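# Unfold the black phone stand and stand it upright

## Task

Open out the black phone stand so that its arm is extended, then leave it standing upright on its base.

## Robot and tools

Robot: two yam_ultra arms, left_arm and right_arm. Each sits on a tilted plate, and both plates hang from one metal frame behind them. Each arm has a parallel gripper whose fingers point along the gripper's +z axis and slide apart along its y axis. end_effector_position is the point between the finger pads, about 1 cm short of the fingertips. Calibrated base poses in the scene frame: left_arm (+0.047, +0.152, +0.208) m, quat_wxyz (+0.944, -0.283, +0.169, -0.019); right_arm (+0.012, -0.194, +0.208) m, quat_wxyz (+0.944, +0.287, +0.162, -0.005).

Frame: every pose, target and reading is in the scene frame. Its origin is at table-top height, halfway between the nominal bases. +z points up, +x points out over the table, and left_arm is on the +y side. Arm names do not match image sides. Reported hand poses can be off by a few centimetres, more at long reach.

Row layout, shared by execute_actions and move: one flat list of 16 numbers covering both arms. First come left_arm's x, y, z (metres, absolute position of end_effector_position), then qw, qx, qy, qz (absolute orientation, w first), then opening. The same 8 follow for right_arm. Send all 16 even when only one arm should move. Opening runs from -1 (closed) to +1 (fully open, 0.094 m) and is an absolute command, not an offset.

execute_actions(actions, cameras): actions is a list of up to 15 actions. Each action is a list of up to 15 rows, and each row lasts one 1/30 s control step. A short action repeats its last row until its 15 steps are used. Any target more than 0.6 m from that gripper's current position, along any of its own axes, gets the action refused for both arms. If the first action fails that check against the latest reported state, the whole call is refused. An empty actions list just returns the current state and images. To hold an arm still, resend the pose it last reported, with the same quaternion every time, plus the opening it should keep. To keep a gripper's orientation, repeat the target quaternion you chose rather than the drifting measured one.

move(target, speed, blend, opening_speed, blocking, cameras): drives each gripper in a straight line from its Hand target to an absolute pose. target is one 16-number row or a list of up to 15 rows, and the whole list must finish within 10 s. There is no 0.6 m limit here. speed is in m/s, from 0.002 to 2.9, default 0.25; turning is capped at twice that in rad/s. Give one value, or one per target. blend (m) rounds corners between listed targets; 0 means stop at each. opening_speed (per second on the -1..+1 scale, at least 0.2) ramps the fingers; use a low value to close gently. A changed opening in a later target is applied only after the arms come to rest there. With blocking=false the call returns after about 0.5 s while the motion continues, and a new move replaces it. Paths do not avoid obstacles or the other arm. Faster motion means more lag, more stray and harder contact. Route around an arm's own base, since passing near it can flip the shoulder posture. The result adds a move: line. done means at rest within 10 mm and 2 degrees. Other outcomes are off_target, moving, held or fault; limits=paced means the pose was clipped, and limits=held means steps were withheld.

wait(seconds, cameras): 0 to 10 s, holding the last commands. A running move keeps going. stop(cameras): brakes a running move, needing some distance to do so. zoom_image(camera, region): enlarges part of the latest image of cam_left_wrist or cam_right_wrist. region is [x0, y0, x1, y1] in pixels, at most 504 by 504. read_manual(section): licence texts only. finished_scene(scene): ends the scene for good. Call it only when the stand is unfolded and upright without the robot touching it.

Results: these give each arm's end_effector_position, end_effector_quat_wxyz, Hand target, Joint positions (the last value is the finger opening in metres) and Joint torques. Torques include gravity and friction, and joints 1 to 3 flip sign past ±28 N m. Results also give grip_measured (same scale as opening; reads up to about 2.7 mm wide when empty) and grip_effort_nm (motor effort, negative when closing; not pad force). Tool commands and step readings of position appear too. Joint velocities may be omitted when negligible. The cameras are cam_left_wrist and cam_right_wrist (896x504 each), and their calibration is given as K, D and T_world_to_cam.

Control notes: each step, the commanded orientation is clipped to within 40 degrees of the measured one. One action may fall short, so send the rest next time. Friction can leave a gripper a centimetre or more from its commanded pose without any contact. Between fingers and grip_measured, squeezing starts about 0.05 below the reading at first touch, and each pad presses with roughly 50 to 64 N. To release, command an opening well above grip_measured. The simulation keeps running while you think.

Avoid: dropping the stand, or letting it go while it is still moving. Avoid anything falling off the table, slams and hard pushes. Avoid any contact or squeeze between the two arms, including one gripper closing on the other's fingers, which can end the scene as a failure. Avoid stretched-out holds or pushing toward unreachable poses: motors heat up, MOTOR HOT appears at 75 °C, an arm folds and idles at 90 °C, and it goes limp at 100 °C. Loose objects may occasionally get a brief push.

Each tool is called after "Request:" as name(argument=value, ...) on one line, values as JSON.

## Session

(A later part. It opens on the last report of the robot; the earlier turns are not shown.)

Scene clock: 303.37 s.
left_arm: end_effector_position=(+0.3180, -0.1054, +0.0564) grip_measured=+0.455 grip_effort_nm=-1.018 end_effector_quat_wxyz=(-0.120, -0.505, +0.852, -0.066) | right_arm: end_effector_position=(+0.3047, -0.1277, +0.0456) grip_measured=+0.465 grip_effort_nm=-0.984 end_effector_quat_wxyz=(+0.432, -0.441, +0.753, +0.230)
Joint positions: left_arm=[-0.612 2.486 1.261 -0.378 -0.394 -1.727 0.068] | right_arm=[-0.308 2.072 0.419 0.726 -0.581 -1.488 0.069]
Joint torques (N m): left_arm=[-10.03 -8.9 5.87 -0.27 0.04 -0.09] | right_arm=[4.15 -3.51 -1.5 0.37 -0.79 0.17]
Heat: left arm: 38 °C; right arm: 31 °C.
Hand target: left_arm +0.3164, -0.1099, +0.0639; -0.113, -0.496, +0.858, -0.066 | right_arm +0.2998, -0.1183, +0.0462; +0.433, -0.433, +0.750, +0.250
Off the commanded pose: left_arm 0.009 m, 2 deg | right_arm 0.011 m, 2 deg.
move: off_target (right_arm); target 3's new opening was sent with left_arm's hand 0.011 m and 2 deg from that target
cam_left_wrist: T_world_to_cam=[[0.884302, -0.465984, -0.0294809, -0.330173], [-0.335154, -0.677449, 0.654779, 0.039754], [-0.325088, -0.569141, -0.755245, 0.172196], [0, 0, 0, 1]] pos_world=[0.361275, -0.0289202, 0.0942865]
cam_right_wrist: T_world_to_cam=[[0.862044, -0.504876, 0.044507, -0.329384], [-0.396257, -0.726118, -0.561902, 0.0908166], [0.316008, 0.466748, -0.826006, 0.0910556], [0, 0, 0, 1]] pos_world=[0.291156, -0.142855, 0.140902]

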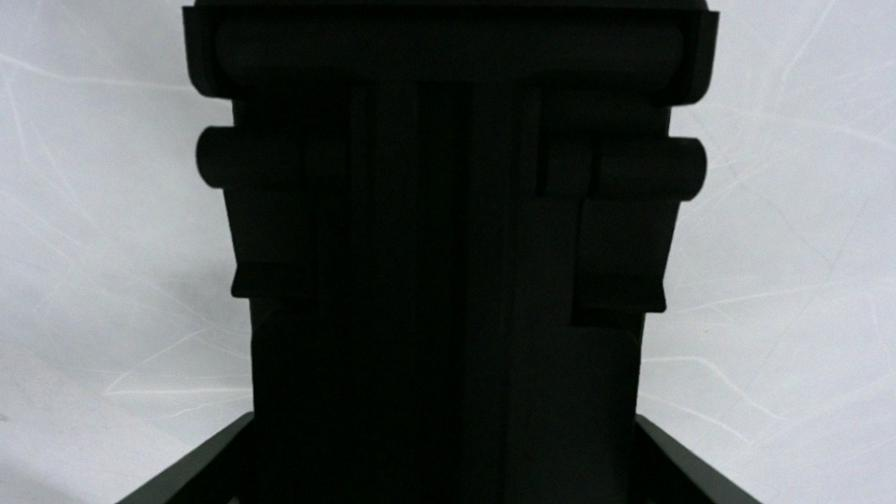

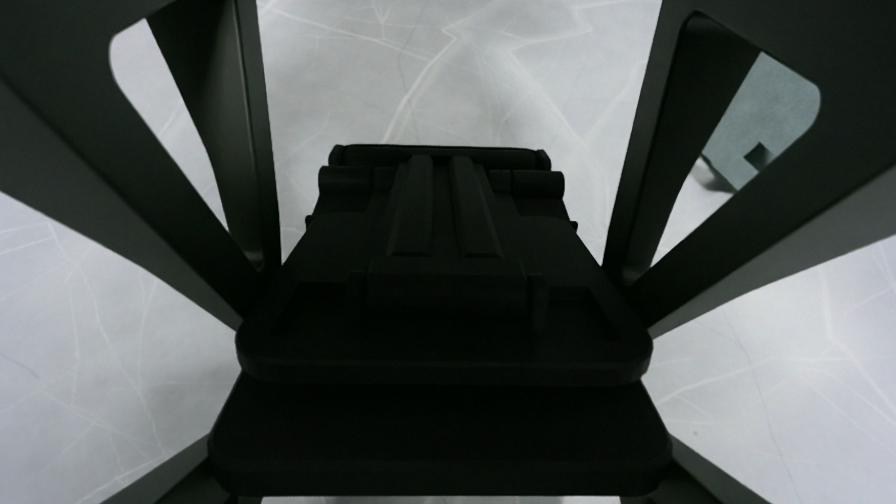

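Request:
move(target=[0.3265,-0.093,0.083,-0.261,-0.477,0.826,-0.150,0.05,0.300,-0.118,0.046,0.433,-0.433,0.75,0.25,0.25], speed=0.05)

Scene clock: 309.63 s.
left_arm: end_effector_position=(+0.3220, -0.0967, +0.0652) grip_measured=+0.454 grip_effort_nm=-1.009 end_effector_quat_wxyz=(-0.245, -0.485, +0.829, -0.135) | right_arm: end_effector_position=(+0.3070, -0.1200, +0.0566) grip_measured=+0.465 grip_effort_nm=-0.989 end_effector_quat_wxyz=(+0.454, -0.434, +0.738, +0.248)
Joint positions: left_arm=[-0.47 2.392 1.214 -0.378 -0.104 -1.565 0.068] | right_arm=[-0.298 2.072 0.419 0.728 -0.641 -1.476 0.069]
Joint torques (N m): left_arm=[-6.95 -12.55 4 -0.63 0.81 0.19] | right_arm=[3.48 -3.44 -1.18 0.39 -0.2 0.09]
Heat: left arm: 40 °C; right arm: 31 °C.
Hand target: left_arm +0.3263, -0.0934, +0.0822; -0.260, -0.477, +0.826, -0.150 | right_arm +0.2998, -0.1183, +0.0466; +0.433, -0.433, +0.750, +0.250
Off the commanded pose: left_arm 0.019 m, 3 deg | right_arm 0.013 m, 3 deg.
move: off_target (left_arm, right_arm)
cam_left_wrist: T_world_to_cam=[[0.873701, -0.484935, -0.0385227, -0.327252], [-0.231849, -0.484717, 0.843383, 0.0142982], [-0.427659, -0.727933, -0.53593, 0.188432], [0, 0, 0, 1]] pos_world=[0.36982, -0.0145998, 0.0763209]
cam_right_wrist: T_world_to_cam=[[0.864788, -0.500758, 0.0371966, -0.327952], [-0.375426, -0.693981, -0.614366, 0.10396], [0.333462, 0.517332, -0.788144, 0.0944325], [0, 0, 0, 1]] pos_world=[0.291149, -0.140931, 0.150495]

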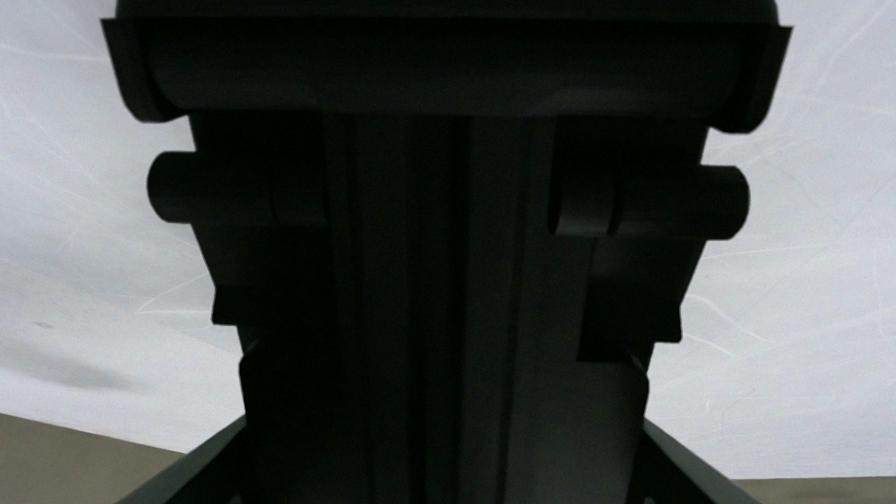

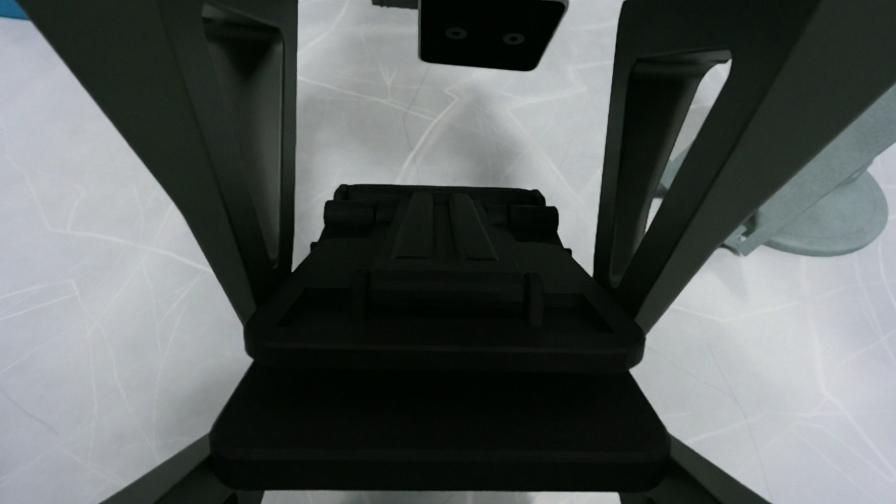

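Request:
move(target=[0.334,-0.080,0.108,-0.332,-0.462,0.8,-0.192,0.05,0.298,-0.120,0.030,0.42,-0.44,0.755,0.24,0.25], speed=0.05)

Scene clock: 313.80 s.
left_arm: end_effector_position=(+0.3250, -0.0837, +0.1020) grip_measured=+0.051 grip_effort_nm=-0.051 end_effector_quat_wxyz=(-0.332, -0.458, +0.804, -0.182) | right_arm: end_effector_position=(+0.3027, -0.1249, +0.0338) grip_measured=+0.455 grip_effort_nm=-0.979 end_effector_quat_wxyz=(+0.423, -0.443, +0.756, +0.229)
Joint positions: left_arm=[-0.402 2.285 1.214 -0.508 0.106 -1.476 0.049] | right_arm=[-0.311 2.127 0.441 0.747 -0.565 -1.493 0.068]
Joint torques (N m): left_arm=[-6.12 -10.13 5.44 -0.45 0.53 0.03] | right_arm=[3.4 -3.54 -1.37 0.34 -0.67 -0.04]
Heat: left arm: 41 °C; right arm: 31 °C.
Hand target: left_arm +0.3340, -0.0800, +0.1079; -0.332, -0.462, +0.800, -0.192 | right_arm +0.2980, -0.1201, +0.0302; +0.420, -0.441, +0.756, +0.240
Off the commanded pose: left_arm 0.011 m, 1 deg | right_arm 0.008 m, 1 deg.
move: off_target (left_arm)
cam_left_wrist: T_world_to_cam=[[0.859143, -0.510325, -0.0379709, -0.319491], [-0.146808, -0.316875, 0.937037, -0.0328505], [-0.490225, -0.799474, -0.34716, 0.214053], [0, 0, 0, 1]] pos_world=[0.3746, -0.0023235, 0.0929615]
cam_right_wrist: T_world_to_cam=[[0.864691, -0.500884, 0.0377516, -0.325926], [-0.401758, -0.73476, -0.546551, 0.0855454], [0.301497, 0.457431, -0.836574, 0.0842821], [0, 0, 0, 1]] pos_world=[0.290783, -0.138949, 0.129567]

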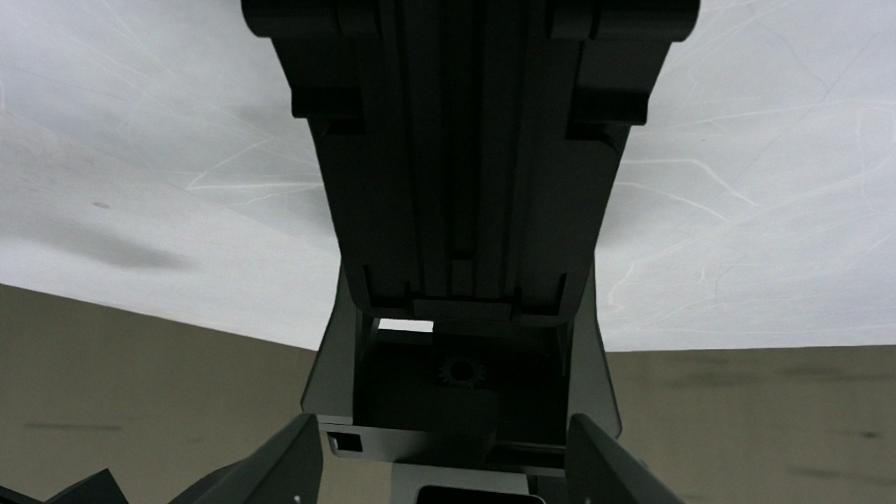

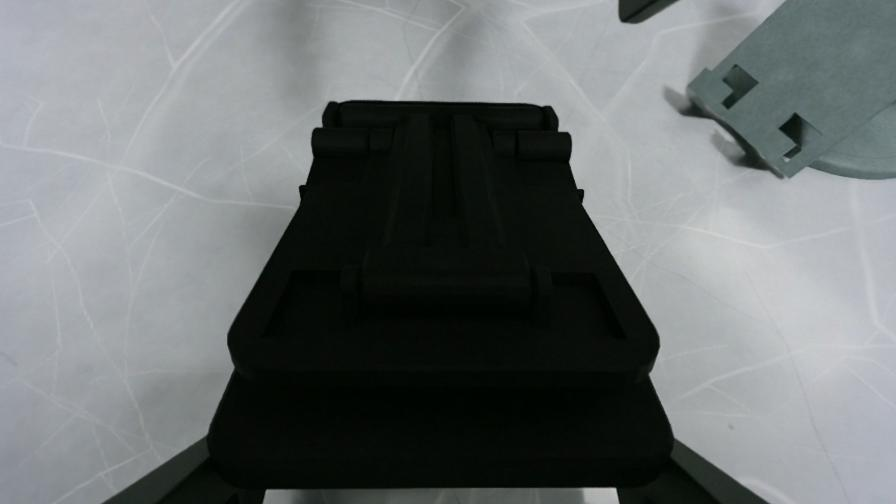

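Request:
move(target=[[0.36,0.02,0.15,-0.261,-0.477,0.826,-0.150,0.9,0.298,-0.120,0.014,0.433,-0.433,0.75,0.25,0.25],[0.39,0.08,0.14,0.1,0.85,0.5,-0.1,1,0.298,-0.120,0.014,0.433,-0.433,0.75,0.25,0.25],[0.395,0.03,0.072,0.25,0.75,0.433,-0.433,1,0.298,-0.120,0.014,0.433,-0.433,0.75,0.25,0.25]], speed=0.4)

Scene clock: 340.83 s.
left_arm: end_effector_position=(+0.4002, +0.0876, +0.1641) grip_measured=+0.899 grip_effort_nm=0.081 end_effector_quat_wxyz=(+0.815, +0.572, +0.091, +0.001) | right_arm: end_effector_position=(+0.3019, -0.1245, +0.0174) grip_measured=+0.454 grip_effort_nm=-0.979 end_effector_quat_wxyz=(+0.430, -0.436, +0.753, +0.240)
Joint positions: left_arm=[0.353 2.378 1.397 -1.369 1.308 -2.072 0.089] | right_arm=[-0.357 2.214 0.495 0.75 -0.619 -1.528 0.068]
Joint torques (N m): left_arm=[-2.32 -2.89 0.68 -1.33 0.34 -0.15] | right_arm=[2.88 -3.22 -1.28 0.32 -0.8 -0.11]
Heat: left arm: 40 °C; right arm: 32 °C.
Hand target: left_arm +0.3888, +0.0809, +0.1420; +0.818, +0.560, +0.129, -0.020 | right_arm +0.2979, -0.1201, +0.0142; +0.433, -0.433, +0.750, +0.250
Tool commands: left_gripper/opening=+0.9 right_gripper/opening=+0.25
Off the commanded pose: left_arm 0.109 m, 96 deg; orientation clipped | right_arm 0.007 m, 1 deg.
joint sent to its limit (left arm) — joint 6 (wrist roll), lower limit.
move: moving (left_arm; no rest 5 s after the path stopped at target 2); path passed 1 of 3 targets; target 2's new opening was not sent; limits=paced
cam_left_wrist: T_world_to_cam=[[-0.1203, -0.361343, -0.92464, 0.230069], [0.823644, 0.483632, -0.29616, -0.281929], [0.554201, -0.797202, 0.239438, -0.104975], [0, 0, 0, 1]] pos_world=[0.318064, 0.135797, 0.15437]
cam_right_wrist: T_world_to_cam=[[0.86394, -0.503044, 0.0235609, -0.32409], [-0.401953, -0.716998, -0.569516, 0.0791733], [0.303385, 0.482557, -0.821642, 0.0729781], [0, 0, 0, 1]] pos_world=[0.289678, -0.141481, 0.112688]

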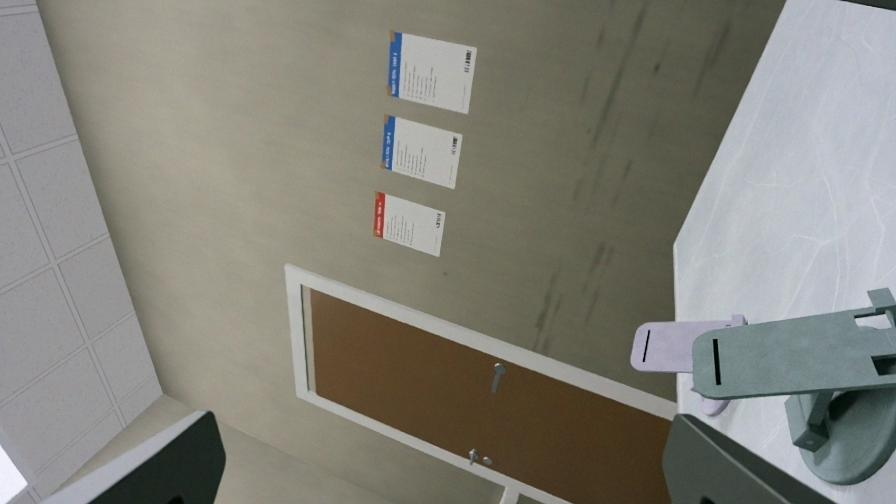

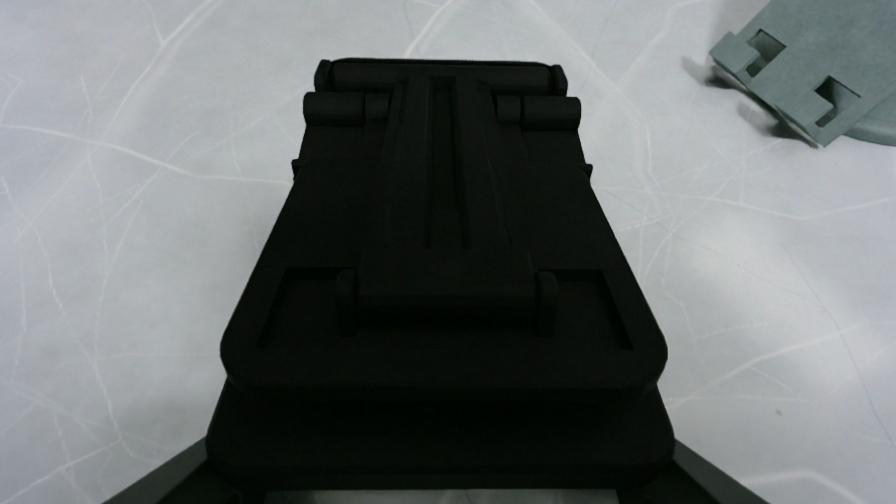

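Request:
move(target=[[0.36,0.15,0.2,0.1,-0.5,0.85,0.08,1,0.298,-0.120,0.014,0.433,-0.433,0.75,0.25,0.25],[0.36,0.15,0.2,0.255,0.168,0.951,-0.045,1,0.298,-0.120,0.014,0.433,-0.433,0.75,0.25,0.25],[0.36,0.14,0.16,0.366,0.453,0.785,-0.211,1,0.298,-0.120,0.014,0.433,-0.433,0.75,0.25,0.25],[0.38,0.08,0.12,0.354,0.612,0.612,-0.354,1,0.298,-0.120,0.014,0.433,-0.433,0.75,0.25,0.25]], speed=0.5, cameras=["cam_left_wrist"])

Scene clock: 353.43 s.
left_arm: end_effector_position=(+0.3810, +0.0925, +0.1158) grip_measured=+0.999 grip_effort_nm=0.061 end_effector_quat_wxyz=(+0.345, +0.610, +0.628, -0.337) | right_arm: end_effector_position=(+0.3019, -0.1245, +0.0174) grip_measured=+0.454 grip_effort_nm=-0.984 end_effector_quat_wxyz=(+0.430, -0.436, +0.753, +0.240)
Joint positions: left_arm=[0.179 1.805 0.937 -0.455 0.487 1.801 0.094] | right_arm=[-0.357 2.214 0.495 0.75 -0.619 -1.528 0.068]
Joint torques (N m): left_arm=[-6.19 -5.67 5.3 -0.6 0.83 0.09] | right_arm=[2.99 -3.51 -1.03 0.31 -0.84 -0.14]
Heat: left arm: 38 °C; right arm: 32 °C.
Hand target: left_arm +0.3798, +0.0804, +0.1202; +0.354, +0.612, +0.612, -0.354 | right_arm +0.2979, -0.1201, +0.0142; +0.433, -0.433, +0.750, +0.250
Off the commanded pose: left_arm 0.013 m, 3 deg | right_arm 0.007 m, 1 deg.
move: off_target (left_arm)
cam_left_wrist: T_world_to_cam=[[-0.998583, -0.0520401, 0.0111, 0.382534], [-0.0498411, 0.841715, -0.537617, 0.0448856], [0.0186346, -0.537409, -0.843116, 0.226451], [0, 0, 0, 1]] pos_world=[0.380009, 0.103823, 0.21081]

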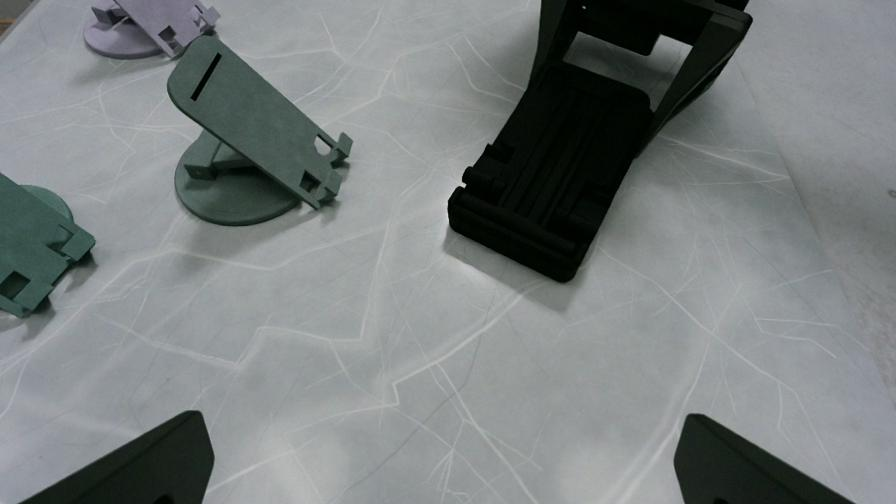

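Request:
move(target=[[0.38,0.09,0.12,0.354,0.612,0.612,-0.354,1,0.303,-0.120,0.030,0.433,-0.433,0.75,0.25,0.25],[0.36,0.08,0.1,0.315,0.673,0.545,-0.389,1,0.315,-0.120,0.030,0.389,-0.545,0.673,0.315,0.25],[0.36,0.05,0.07,0.315,0.673,0.545,-0.389,1,0.315,-0.120,0.014,0.389,-0.545,0.673,0.315,0.25]], speed=0.15)

Scene clock: 359.10 s.
left_arm: end_effector_position=(+0.3597, +0.0604, +0.0694) grip_measured=+0.999 grip_effort_nm=0.056 end_effector_quat_wxyz=(+0.311, +0.671, +0.553, -0.384) | right_arm: end_effector_position=(+0.3264, -0.1282, +0.0190) grip_measured=+0.454 grip_effort_nm=-0.984 end_effector_quat_wxyz=(-0.393, +0.548, -0.678, -0.294)
Joint positions: left_arm=[0.158 2.074 1.08 -0.532 0.445 1.987 0.094] | right_arm=[-0.316 2.128 0.802 0.087 -0.577 -1.821 0.068]
Joint torques (N m): left_arm=[-6.98 -6.52 3.59 -0.78 0.59 -0.07] | right_arm=[3.7 -4.18 -0.2 -0.36 -0.77 -0.17]
Heat: left arm: 37 °C; right arm: 32 °C.
Hand target: left_arm +0.3597, +0.0502, +0.0702; +0.315, +0.673, +0.545, -0.389 | right_arm +0.3148, -0.1202, +0.0146; +0.389, -0.544, +0.673, +0.315
Off the commanded pose: left_arm 0.010 m, 1 deg | right_arm 0.015 m, 3 deg.
move: off_target (right_arm)
cam_left_wrist: T_world_to_cam=[[-0.985085, 0.17115, 0.0177448, 0.34128], [0.132164, 0.818639, -0.558895, -0.0166686], [-0.110182, -0.548213, -0.829049, 0.216527], [0, 0, 0, 1]] pos_world=[0.36225, 0.0739383, 0.164139]
cam_right_wrist: T_world_to_cam=[[0.972933, -0.227151, 0.0424685, -0.347746], [-0.164117, -0.808584, -0.565029, -0.00217235], [0.162686, 0.542766, -0.823977, 0.122274], [0, 0, 0, 1]] pos_world=[0.318085, -0.147113, 0.114292]

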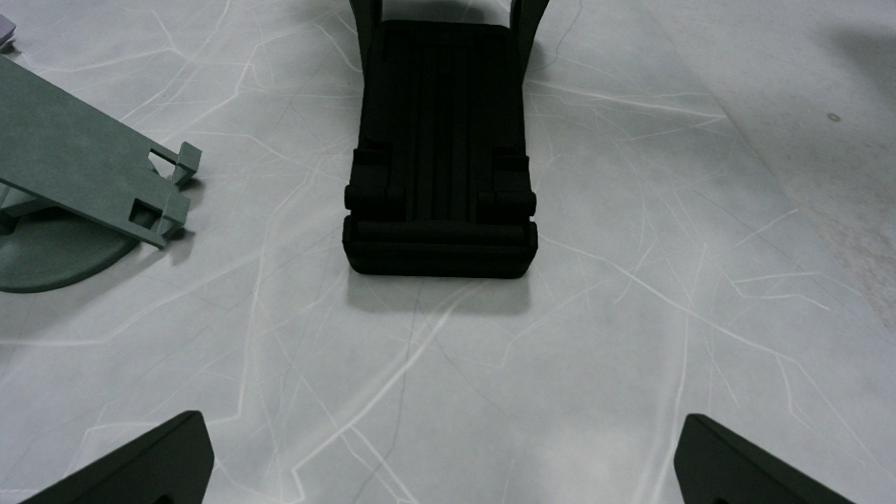

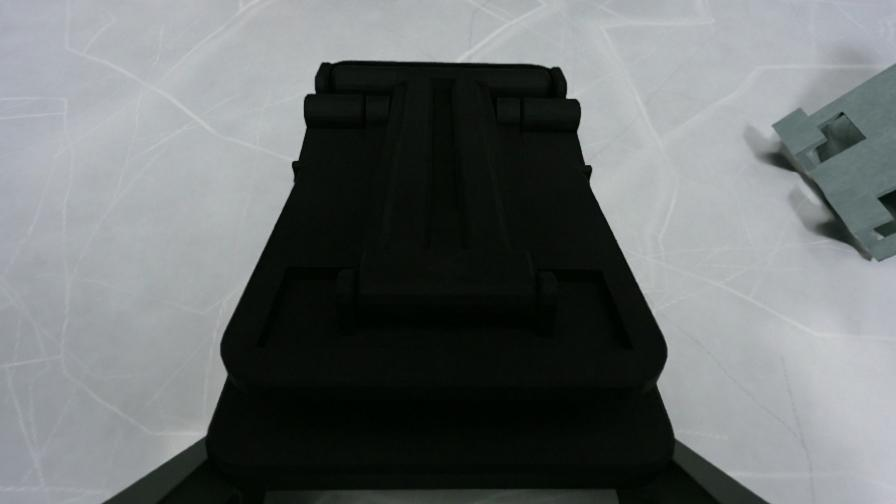

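Request:
move(target=[[0.343,-0.053,0.014,0.315,0.673,0.545,-0.389,1,0.315,-0.120,0.014,0.389,-0.545,0.673,0.315,0.25]], speed=0.08)

Scene clock: 364.97 s.
left_arm: end_effector_position=(+0.3466, -0.0415, +0.0157) grip_measured=+0.999 grip_effort_nm=0.061 end_effector_quat_wxyz=(+0.314, +0.672, +0.550, -0.384) | right_arm: end_effector_position=(+0.3264, -0.1282, +0.0190) grip_measured=+0.454 grip_effort_nm=-0.984 end_effector_quat_wxyz=(-0.393, +0.548, -0.678, -0.294)
Joint positions: left_arm=[-0.006 2.405 1.108 -0.154 0.437 1.815 0.094] | right_arm=[-0.316 2.128 0.802 0.087 -0.577 -1.821 0.068]
Joint torques (N m): left_arm=[-7.94 -5.79 2.7 -0.35 0.56 -0.11] | right_arm=[3.55 -4.31 0.01 -0.35 -0.74 -0.16]
Heat: left arm: 37 °C; right arm: 32 °C.
Hand target: left_arm +0.3428, -0.0526, +0.0143; +0.315, +0.673, +0.545, -0.389 | right_arm +0.3149, -0.1203, +0.0146; +0.389, -0.544, +0.673, +0.315
Off the commanded pose: left_arm 0.012 m, 1 deg | right_arm 0.015 m, 3 deg.
move: off_target (left_arm, right_arm)
cam_left_wrist: T_world_to_cam=[[-0.98444, 0.175369, 0.0111325, 0.346787], [0.138692, 0.814328, -0.563591, 0.0361148], [-0.107902, -0.553278, -0.825979, 0.113626], [0, 0, 0, 1]] pos_world=[0.348643, -0.0273581, 0.110346]
cam_right_wrist: T_world_to_cam=[[0.972964, -0.226939, 0.0428841, -0.347772], [-0.163715, -0.808672, -0.56502, -0.00231443], [0.162904, 0.542723, -0.823962, 0.122196], [0, 0, 0, 1]] pos_world=[0.318085, -0.147114, 0.114291]

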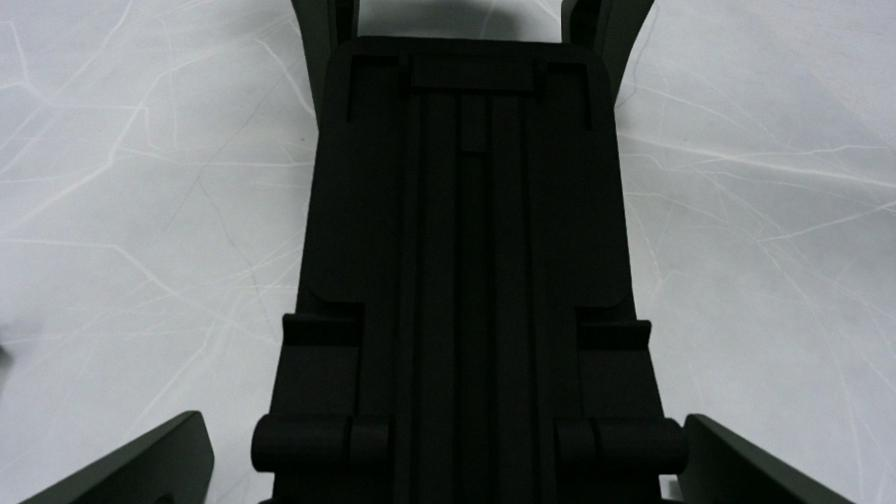

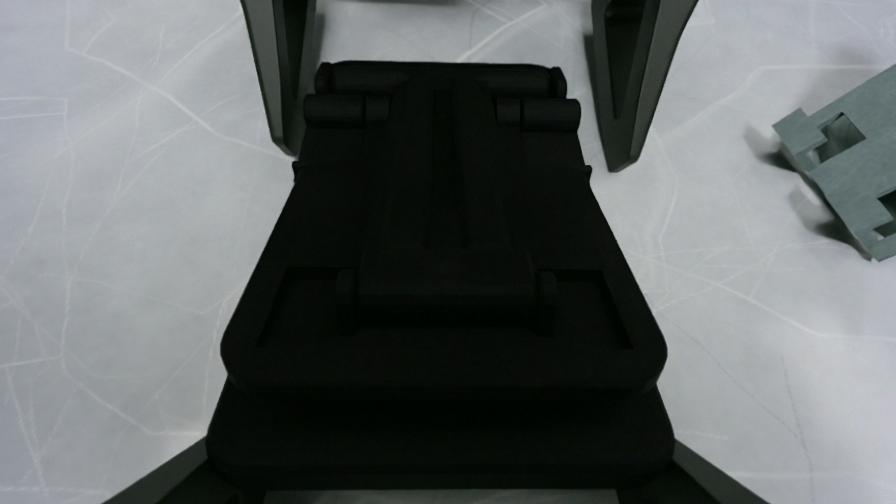

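Request:
move(target=[[0.338,-0.053,0.013,0.315,0.673,0.545,-0.389,1,0.315,-0.120,0.014,0.389,-0.545,0.673,0.315,0.25],[0.338,-0.053,0.013,0.315,0.673,0.545,-0.389,0.2,0.315,-0.120,0.014,0.389,-0.545,0.673,0.315,0.25]], speed=0.08, opening_speed=0.5)

Scene clock: 369.73 s.
left_arm: end_effector_position=(+0.3461, -0.0422, +0.0152) grip_measured=+0.492 grip_effort_nm=-1.013 end_effector_quat_wxyz=(+0.317, +0.672, +0.550, -0.381) | right_arm: end_effector_position=(+0.3286, -0.1288, +0.0193) grip_measured=+0.454 grip_effort_nm=-0.989 end_effector_quat_wxyz=(-0.396, +0.547, -0.677, -0.292)
Joint positions: left_arm=[-0.006 2.405 1.097 -0.133 0.439 1.814 0.07] | right_arm=[-0.316 2.128 0.807 0.087 -0.581 -1.822 0.068]
Joint torques (N m): left_arm=[-7.84 -5.74 1.66 -0.35 0.54 -0.12] | right_arm=[3.74 -4.31 -0.18 -0.41 -0.76 -0.2]
Heat: left arm: 36 °C; right arm: 32 °C.
Hand target: left_arm +0.3378, -0.0525, +0.0134; +0.315, +0.673, +0.545, -0.389 | right_arm +0.3149, -0.1203, +0.0147; +0.389, -0.545, +0.673, +0.315
Off the commanded pose: left_arm 0.014 m, 1 deg | right_arm 0.017 m, 3 deg.
move: off_target (left_arm, right_arm); target 2's new opening was sent with left_arm's hand 0.016 m and 1 deg from that target
cam_left_wrist: T_world_to_cam=[[-0.985479, 0.169763, 0.00353811, 0.346758], [0.138309, 0.814631, -0.563247, 0.0365914], [-0.0985005, -0.554579, -0.826281, 0.109482], [0, 0, 0, 1]] pos_world=[0.347446, -0.0279586, 0.109846]
cam_right_wrist: T_world_to_cam=[[0.972092, -0.229709, 0.047647, -0.350181], [-0.162931, -0.807184, -0.567369, -0.00235612], [0.16879, 0.543772, -0.822084, 0.120584], [0, 0, 0, 1]] pos_world=[0.319671, -0.147912, 0.114478]

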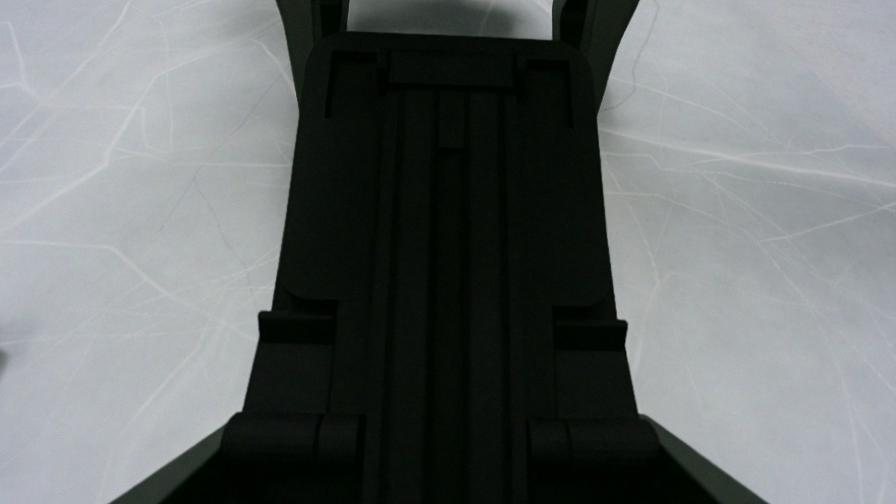

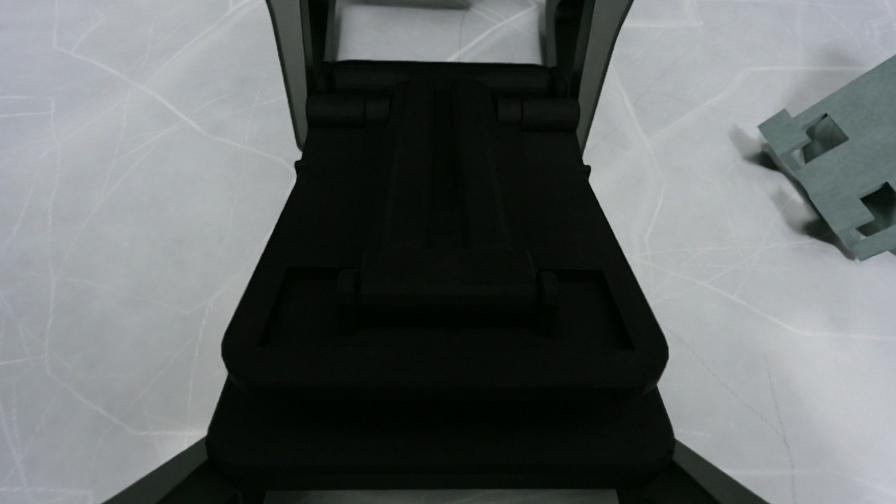

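Request:
move(target=[[0.338,-0.053,0.013,0.315,0.673,0.545,-0.389,0.9,0.315,-0.120,0.014,0.389,-0.545,0.673,0.315,0.25],[0.339,-0.031,0.010,0.315,0.673,0.545,-0.389,0.9,0.315,-0.120,0.014,0.389,-0.545,0.673,0.315,0.25],[0.339,-0.031,0.010,0.315,0.673,0.545,-0.389,0.2,0.315,-0.120,0.014,0.389,-0.545,0.673,0.315,0.25]], speed=0.08, opening_speed=0.8)

Scene clock: 376.27 s.
left_arm: end_effector_position=(+0.3423, -0.0362, +0.0139) grip_measured=+0.490 grip_effort_nm=-1.013 end_effector_quat_wxyz=(+0.324, +0.675, +0.539, -0.386) | right_arm: end_effector_position=(+0.3278, -0.1285, +0.0195) grip_measured=+0.454 grip_effort_nm=-0.984 end_effector_quat_wxyz=(-0.395, +0.548, -0.676, -0.293)
Joint positions: left_arm=[0.019 2.405 1.097 -0.158 0.458 1.869 0.07] | right_arm=[-0.316 2.128 0.807 0.083 -0.581 -1.825 0.068]
Joint torques (N m): left_arm=[-4.72 -7.94 1.44 -0.76 0.42 -0.02] | right_arm=[3.69 -4.19 -0.35 -0.35 -0.74 -0.12]
Heat: left arm: 36 °C; right arm: 32 °C.
Hand target: left_arm +0.3390, -0.0310, +0.0101; +0.315, +0.673, +0.545, -0.389 | right_arm +0.3149, -0.1203, +0.0147; +0.389, -0.545, +0.673, +0.315
Off the commanded pose: left_arm 0.007 m, 1 deg | right_arm 0.016 m, 3 deg.
move: off_target (right_arm)
cam_left_wrist: T_world_to_cam=[[-0.98245, 0.186177, -0.0114462, 0.341757], [0.158287, 0.799665, -0.579208, 0.0243384], [-0.0986819, -0.570854, -0.8151, 0.110613], [0, 0, 0, 1]] pos_world=[0.342822, -0.0199458, 0.108169]
cam_right_wrist: T_world_to_cam=[[0.972952, -0.226148, 0.047137, -0.349166], [-0.160119, -0.807277, -0.568036, -0.00303395], [0.166513, 0.545124, -0.821653, 0.121634], [0, 0, 0, 1]] pos_world=[0.318982, -0.147718, 0.114676]

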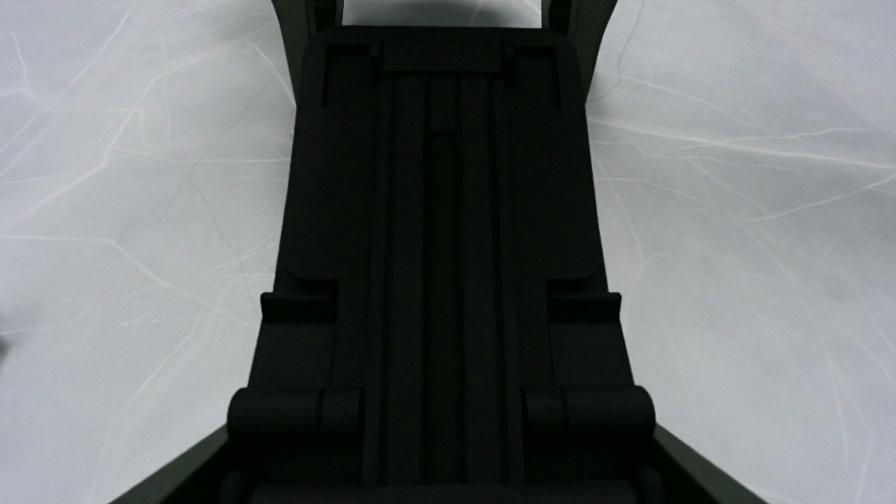

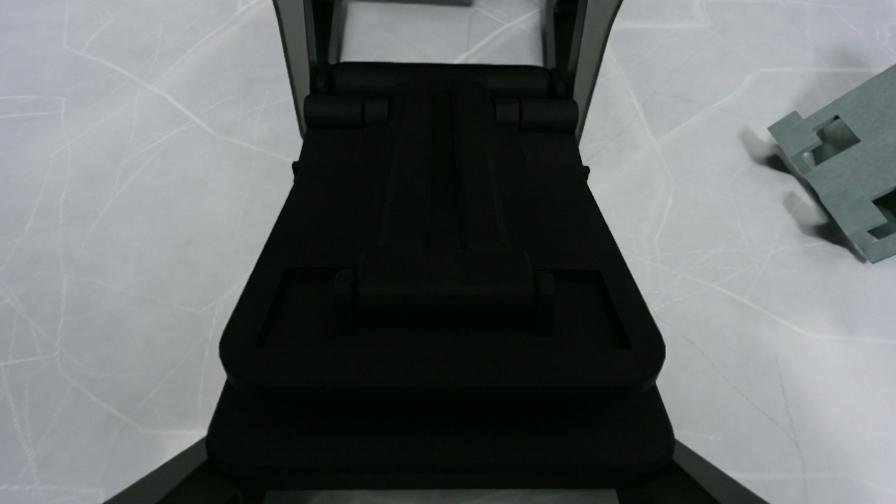

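Request:
move(target=[[0.339,-0.031,0.010,0.315,0.673,0.545,-0.389,0.8,0.315,-0.120,0.014,0.389,-0.545,0.673,0.315,0.25],[0.340,-0.019,0.009,0.315,0.673,0.545,-0.389,0.8,0.315,-0.120,0.014,0.389,-0.545,0.673,0.315,0.25],[0.340,-0.019,0.009,0.315,0.673,0.545,-0.389,0.2,0.315,-0.120,0.014,0.389,-0.545,0.673,0.315,0.25]], speed=0.08, opening_speed=0.8)

Scene clock: 390.87 s.
left_arm: end_effector_position=(+0.3369, -0.0298, +0.0136) grip_measured=+0.486 grip_effort_nm=-1.013 end_effector_quat_wxyz=(+0.327, +0.672, +0.533, -0.397) | right_arm: end_effector_position=(+0.3256, -0.1275, +0.0189) grip_measured=+0.454 grip_effort_nm=-0.989 end_effector_quat_wxyz=(-0.393, +0.550, -0.675, -0.296)
Joint positions: left_arm=[0.045 2.404 1.097 -0.193 0.479 1.907 0.07] | right_arm=[-0.316 2.132 0.807 0.077 -0.579 -1.83 0.068]
Joint torques (N m): left_arm=[-4.25 -9.25 1.48 -0.83 0.23 -0.11] | right_arm=[3.69 -4.42 -0.24 -0.32 -0.72 -0.07]
Heat: left arm: 36 °C; right arm: 32 °C.
Hand target: left_arm +0.3399, -0.0191, +0.0091; +0.315, +0.673, +0.545, -0.389 | right_arm +0.3150, -0.1203, +0.0146; +0.389, -0.545, +0.673, +0.315
Off the commanded pose: left_arm 0.012 m, 2 deg | right_arm 0.014 m, 2 deg.
move: off_target (left_arm, right_arm); target 3's new opening was sent with left_arm's hand 0.013 m and 2 deg from that target
cam_left_wrist: T_world_to_cam=[[-0.98057, 0.196106, -0.0050477, 0.334742], [0.160149, 0.78539, -0.597925, 0.0191198], [-0.113292, -0.587115, -0.801536, 0.117741], [0, 0, 0, 1]] pos_world=[0.338515, -0.0115336, 0.107496]
cam_right_wrist: T_world_to_cam=[[0.974629, -0.219655, 0.0430213, -0.34642], [-0.157014, -0.80793, -0.567975, -0.00395393], [0.159517, 0.54681, -0.82192, 0.123518], [0, 0, 0, 1]] pos_world=[0.317307, -0.146828, 0.11418]

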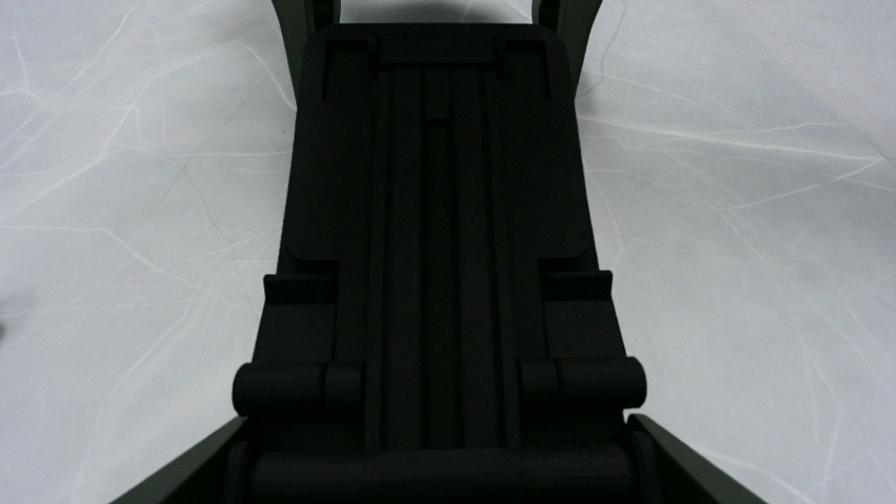

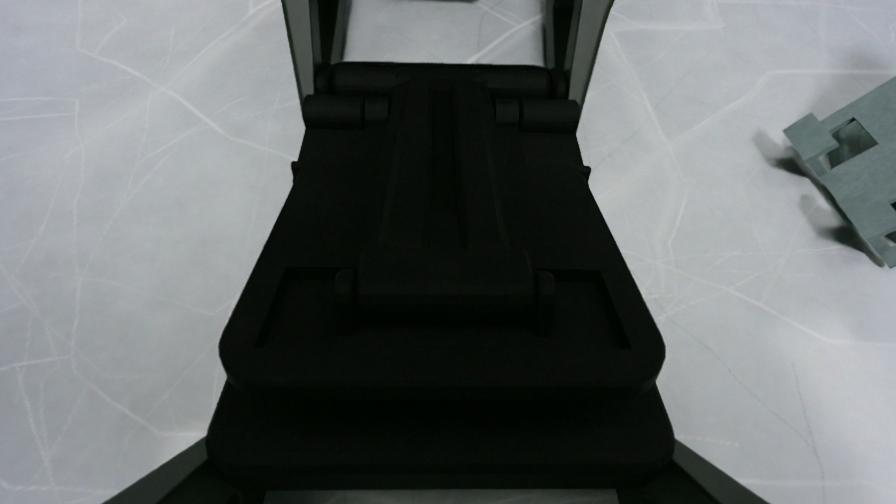

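Request:
move(target=[[0.340,-0.019,0.009,0.315,0.673,0.545,-0.389,0.2,0.315,-0.120,0.014,0.389,-0.545,0.673,0.315,0.9],[0.340,-0.019,0.009,0.315,0.673,0.545,-0.389,0.2,0.310,-0.13,0.038,0.389,-0.545,0.673,0.315,0.9],[0.340,-0.019,0.009,0.315,0.673,0.545,-0.389,0.2,0.319,-0.1,0.038,0.389,-0.545,0.673,0.315,0.9],[0.340,-0.019,0.009,0.315,0.673,0.545,-0.389,0.2,0.319,-0.1,0.038,0.389,-0.545,0.673,0.315,0.1]], speed=0.1, opening_speed=0.8)

Scene clock: 398.60 s.
left_arm: end_effector_position=(+0.3341, -0.0291, +0.0138) grip_measured=+0.486 grip_effort_nm=-1.013 end_effector_quat_wxyz=(+0.323, +0.673, +0.532, -0.401) | right_arm: end_effector_position=(+0.3243, -0.1089, +0.0385) grip_measured=+0.503 grip_effort_nm=-0.979 end_effector_quat_wxyz=(-0.388, +0.550, -0.675, -0.302)
Joint positions: left_arm=[0.046 2.404 1.097 -0.206 0.477 1.91 0.07] | right_arm=[-0.235 2.085 0.751 0.12 -0.549 -1.741 0.071]
Joint torques (N m): left_arm=[-4.31 -9.22 1.5 -0.75 0.24 -0.14] | right_arm=[5.12 -4.94 -0.47 0.03 -0.75 0.1]
Heat: left arm: 37 °C; right arm: 32 °C.
Hand target: left_arm +0.3399, -0.0190, +0.0091; +0.315, +0.673, +0.545, -0.389 | right_arm +0.3188, -0.1003, +0.0382; +0.389, -0.545, +0.673, +0.315
Off the commanded pose: left_arm 0.013 m, 2 deg | right_arm 0.010 m, 2 deg.
move: off_target (left_arm)
cam_left_wrist: T_world_to_cam=[[-0.979034, 0.203668, 0.00338689, 0.331492], [0.161144, 0.784578, -0.598724, 0.0187803], [-0.124598, -0.585626, -0.800948, 0.121949], [0, 0, 0, 1]] pos_world=[0.33671, -0.0108325, 0.107797]
cam_right_wrist: T_world_to_cam=[[0.976734, -0.212297, 0.0303382, -0.341287], [-0.15799, -0.807992, -0.567616, 0.0222997], [0.145016, 0.549617, -0.822734, 0.134647], [0, 0, 0, 1]] pos_world=[0.317344, -0.128441, 0.133791]

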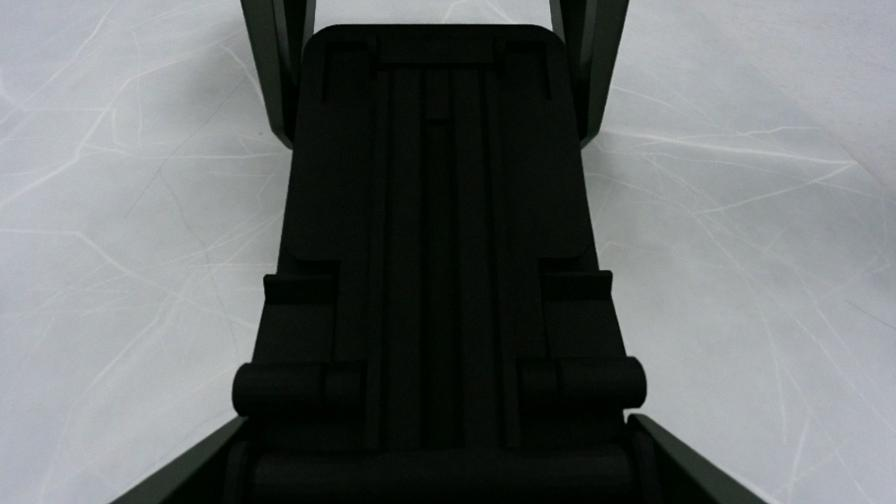

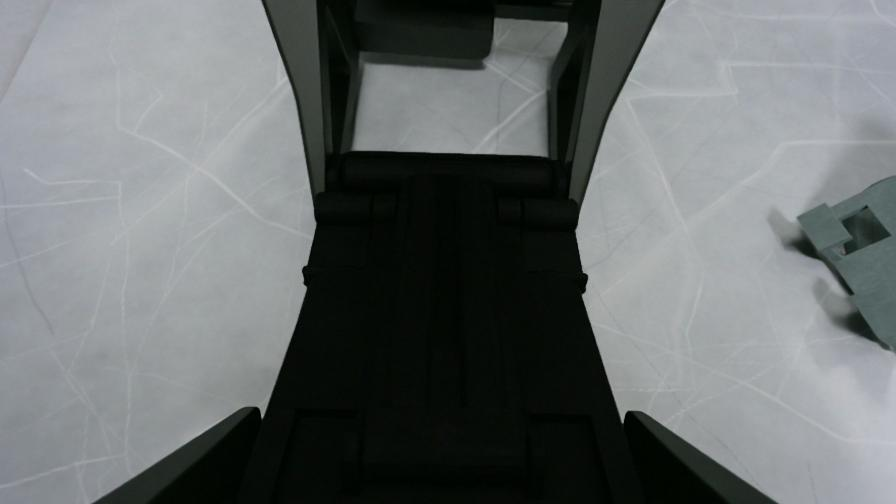

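Request:
move(target=[[0.340,-0.019,0.009,0.315,0.673,0.545,-0.389,0.2,0.320,-0.09,0.060,0.30,-0.58,0.71,0.24,0.1],[0.340,-0.019,0.009,0.315,0.673,0.545,-0.389,0.2,0.324,-0.075,0.082,0.195,-0.609,0.752,0.157,0.1]], speed=0.06)

Request:
zoom_image(camera="cam_left_wrist", region=[200, 0, 700, 503])

Scene clock: 405.47 s.
left_arm: end_effector_position=(+0.3327, -0.0244, +0.0163) grip_measured=+0.485 grip_effort_nm=-1.013 end_effector_quat_wxyz=(+0.324, +0.678, +0.523, -0.402) | right_arm: end_effector_position=(+0.3257, -0.0841, +0.0719) grip_measured=+0.503 grip_effort_nm=-0.989 end_effector_quat_wxyz=(+0.188, -0.603, +0.762, +0.145)
Joint positions: left_arm=[0.055 2.391 1.097 -0.235 0.479 1.943 0.07] | right_arm=[0.237 1.94 0.718 0.052 0.191 -1.261 0.071]
Joint torques (N m): left_arm=[-5.03 -8.27 1.54 -0.48 0.22 -0.52] | right_arm=[7.66 -7.24 2.25 -0.01 -0.58 0.01]
Heat: left arm: 38 °C; right arm: 33 °C.
Hand target: left_arm +0.3400, -0.0188, +0.0093; +0.315, +0.673, +0.545, -0.389 | right_arm +0.3240, -0.0753, +0.0817; +0.195, -0.609, +0.752, +0.157
Off the commanded pose: left_arm 0.012 m, 3 deg | right_arm 0.014 m, 2 deg.
move: off_target (left_arm, right_arm)
cam_left_wrist: T_world_to_cam=[[-0.975566, 0.219595, -0.00703095, 0.328497], [0.1793, 0.777244, -0.603111, 0.0106896], [-0.126975, -0.589635, -0.797626, 0.12706], [0, 0, 0, 1]] pos_world=[0.334688, -0.00552541, 0.110103]
cam_right_wrist: T_world_to_cam=[[0.974198, -0.225228, 0.0144955, -0.337572], [-0.224153, -0.97304, -0.0543039, 0.0322339], [0.0263355, 0.0496536, -0.998419, 0.157546], [0, 0, 0, 1]] pos_world=[0.331938, -0.0524885, 0.16394]

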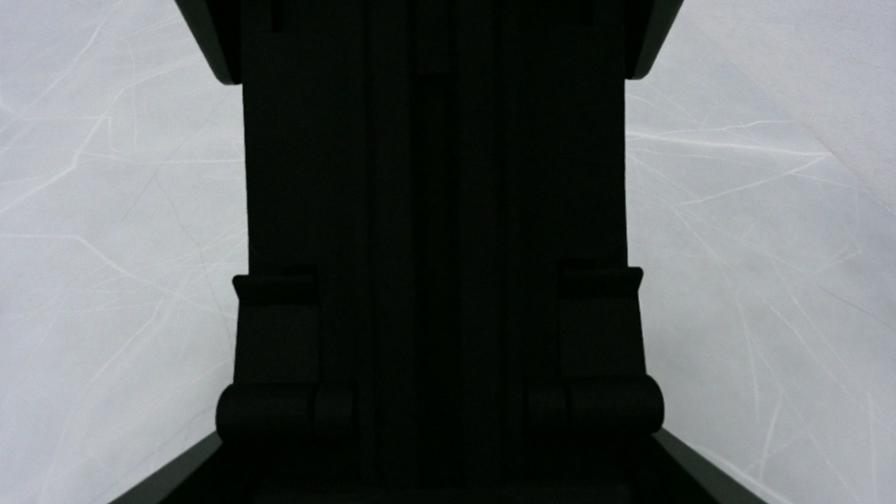

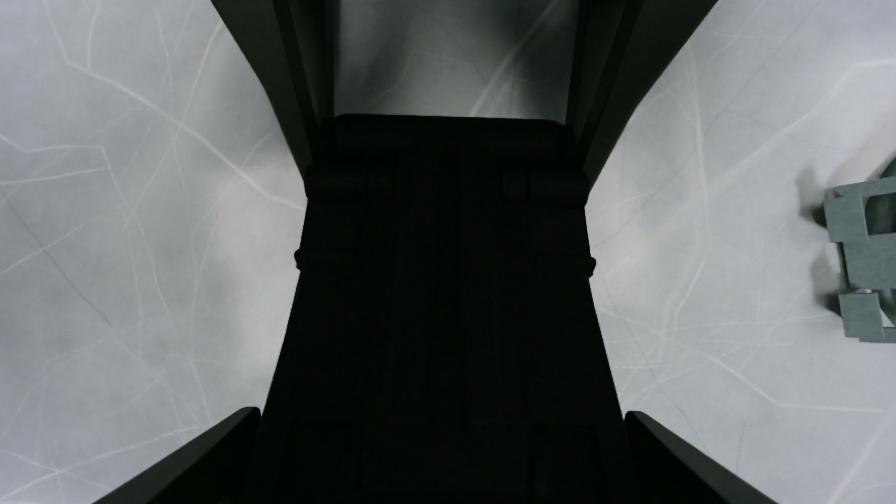

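Scaled by 1.002.

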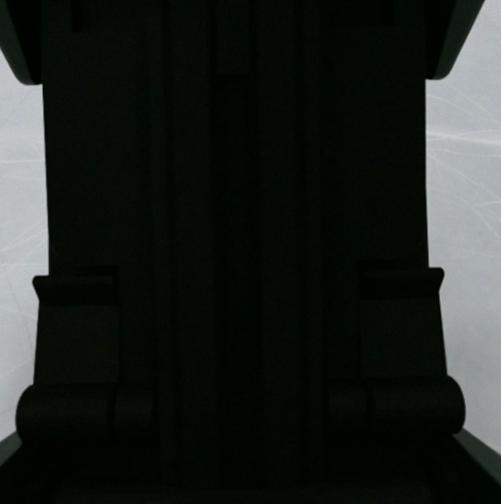

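Request:
move(target=[[0.340,-0.019,0.009,0.315,0.673,0.545,-0.389,0.2,0.324,-0.075,0.082,0.195,-0.609,0.752,0.157,0.9],[0.340,-0.019,0.009,0.315,0.673,0.545,-0.389,0.2,0.305,-0.15,0.07,0.389,-0.545,0.673,0.315,0.9]], speed=0.15, opening_speed=0.8, cameras=["cam_right_wrist"])

Request:
zoom_image(camera="cam_right_wrist", region=[200, 0, 700, 503])

Scene clock: 412.47 s.
left_arm: end_effector_position=(+0.3322, -0.0244, +0.0166) grip_measured=+0.485 grip_effort_nm=-1.013 end_effector_quat_wxyz=(+0.319, +0.671, +0.531, -0.407) | right_arm: end_effector_position=(+0.3106, -0.1581, +0.0686) grip_measured=+0.897 grip_effort_nm=0.183 end_effector_quat_wxyz=(-0.382, +0.553, -0.681, -0.291)
Joint positions: left_arm=[0.055 2.391 1.097 -0.237 0.48 1.918 0.07] | right_arm=[-0.338 1.851 0.699 -0.105 -0.558 -1.849 0.089]
Joint torques (N m): left_arm=[-4.98 -8.32 1.46 -0.45 0.2 -0.2] | right_arm=[3.1 -4.51 0.61 -0.46 -0.97 -0.1]
Heat: left arm: 39 °C; right arm: 33 °C.
Hand target: left_arm +0.3400, -0.0188, +0.0093; +0.315, +0.673, +0.545, -0.389 | right_arm +0.3050, -0.1502, +0.0703; +0.389, -0.544, +0.674, +0.314
Off the commanded pose: left_arm 0.012 m, 3 deg | right_arm 0.010 m, 3 deg.
move: off_target (left_arm, right_arm)
cam_right_wrist: T_world_to_cam=[[0.975305, -0.217875, 0.0362002, -0.340107], [-0.163484, -0.822372, -0.544956, -0.00471703], [0.148502, 0.52558, -0.837683, 0.184597], [0, 0, 0, 1]] pos_world=[0.303524, -0.175, 0.164375]

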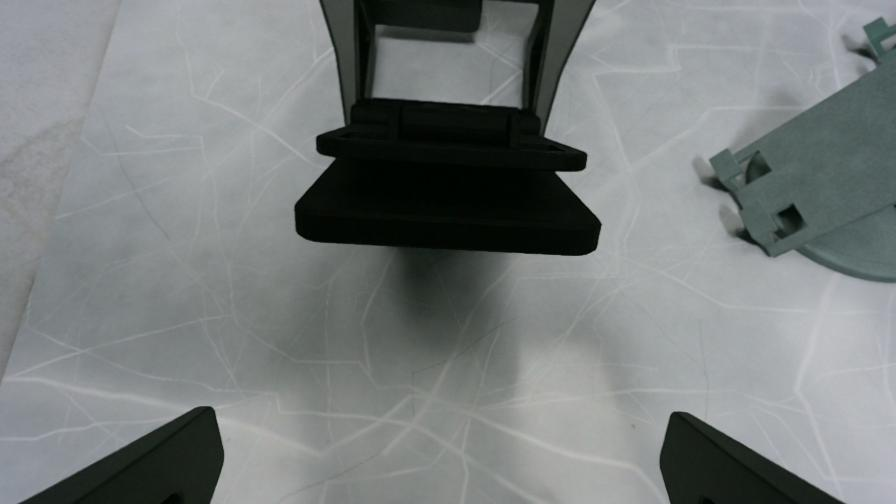

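Scaled by 1.002.

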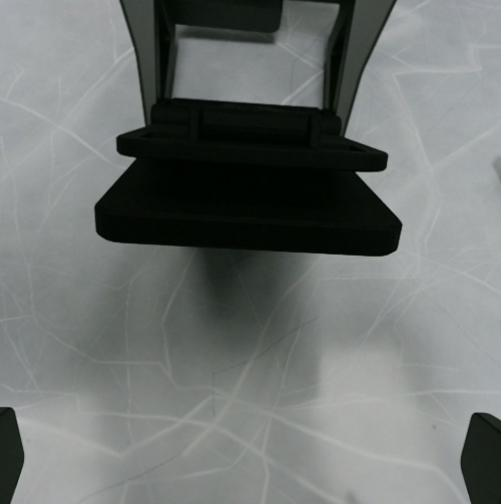

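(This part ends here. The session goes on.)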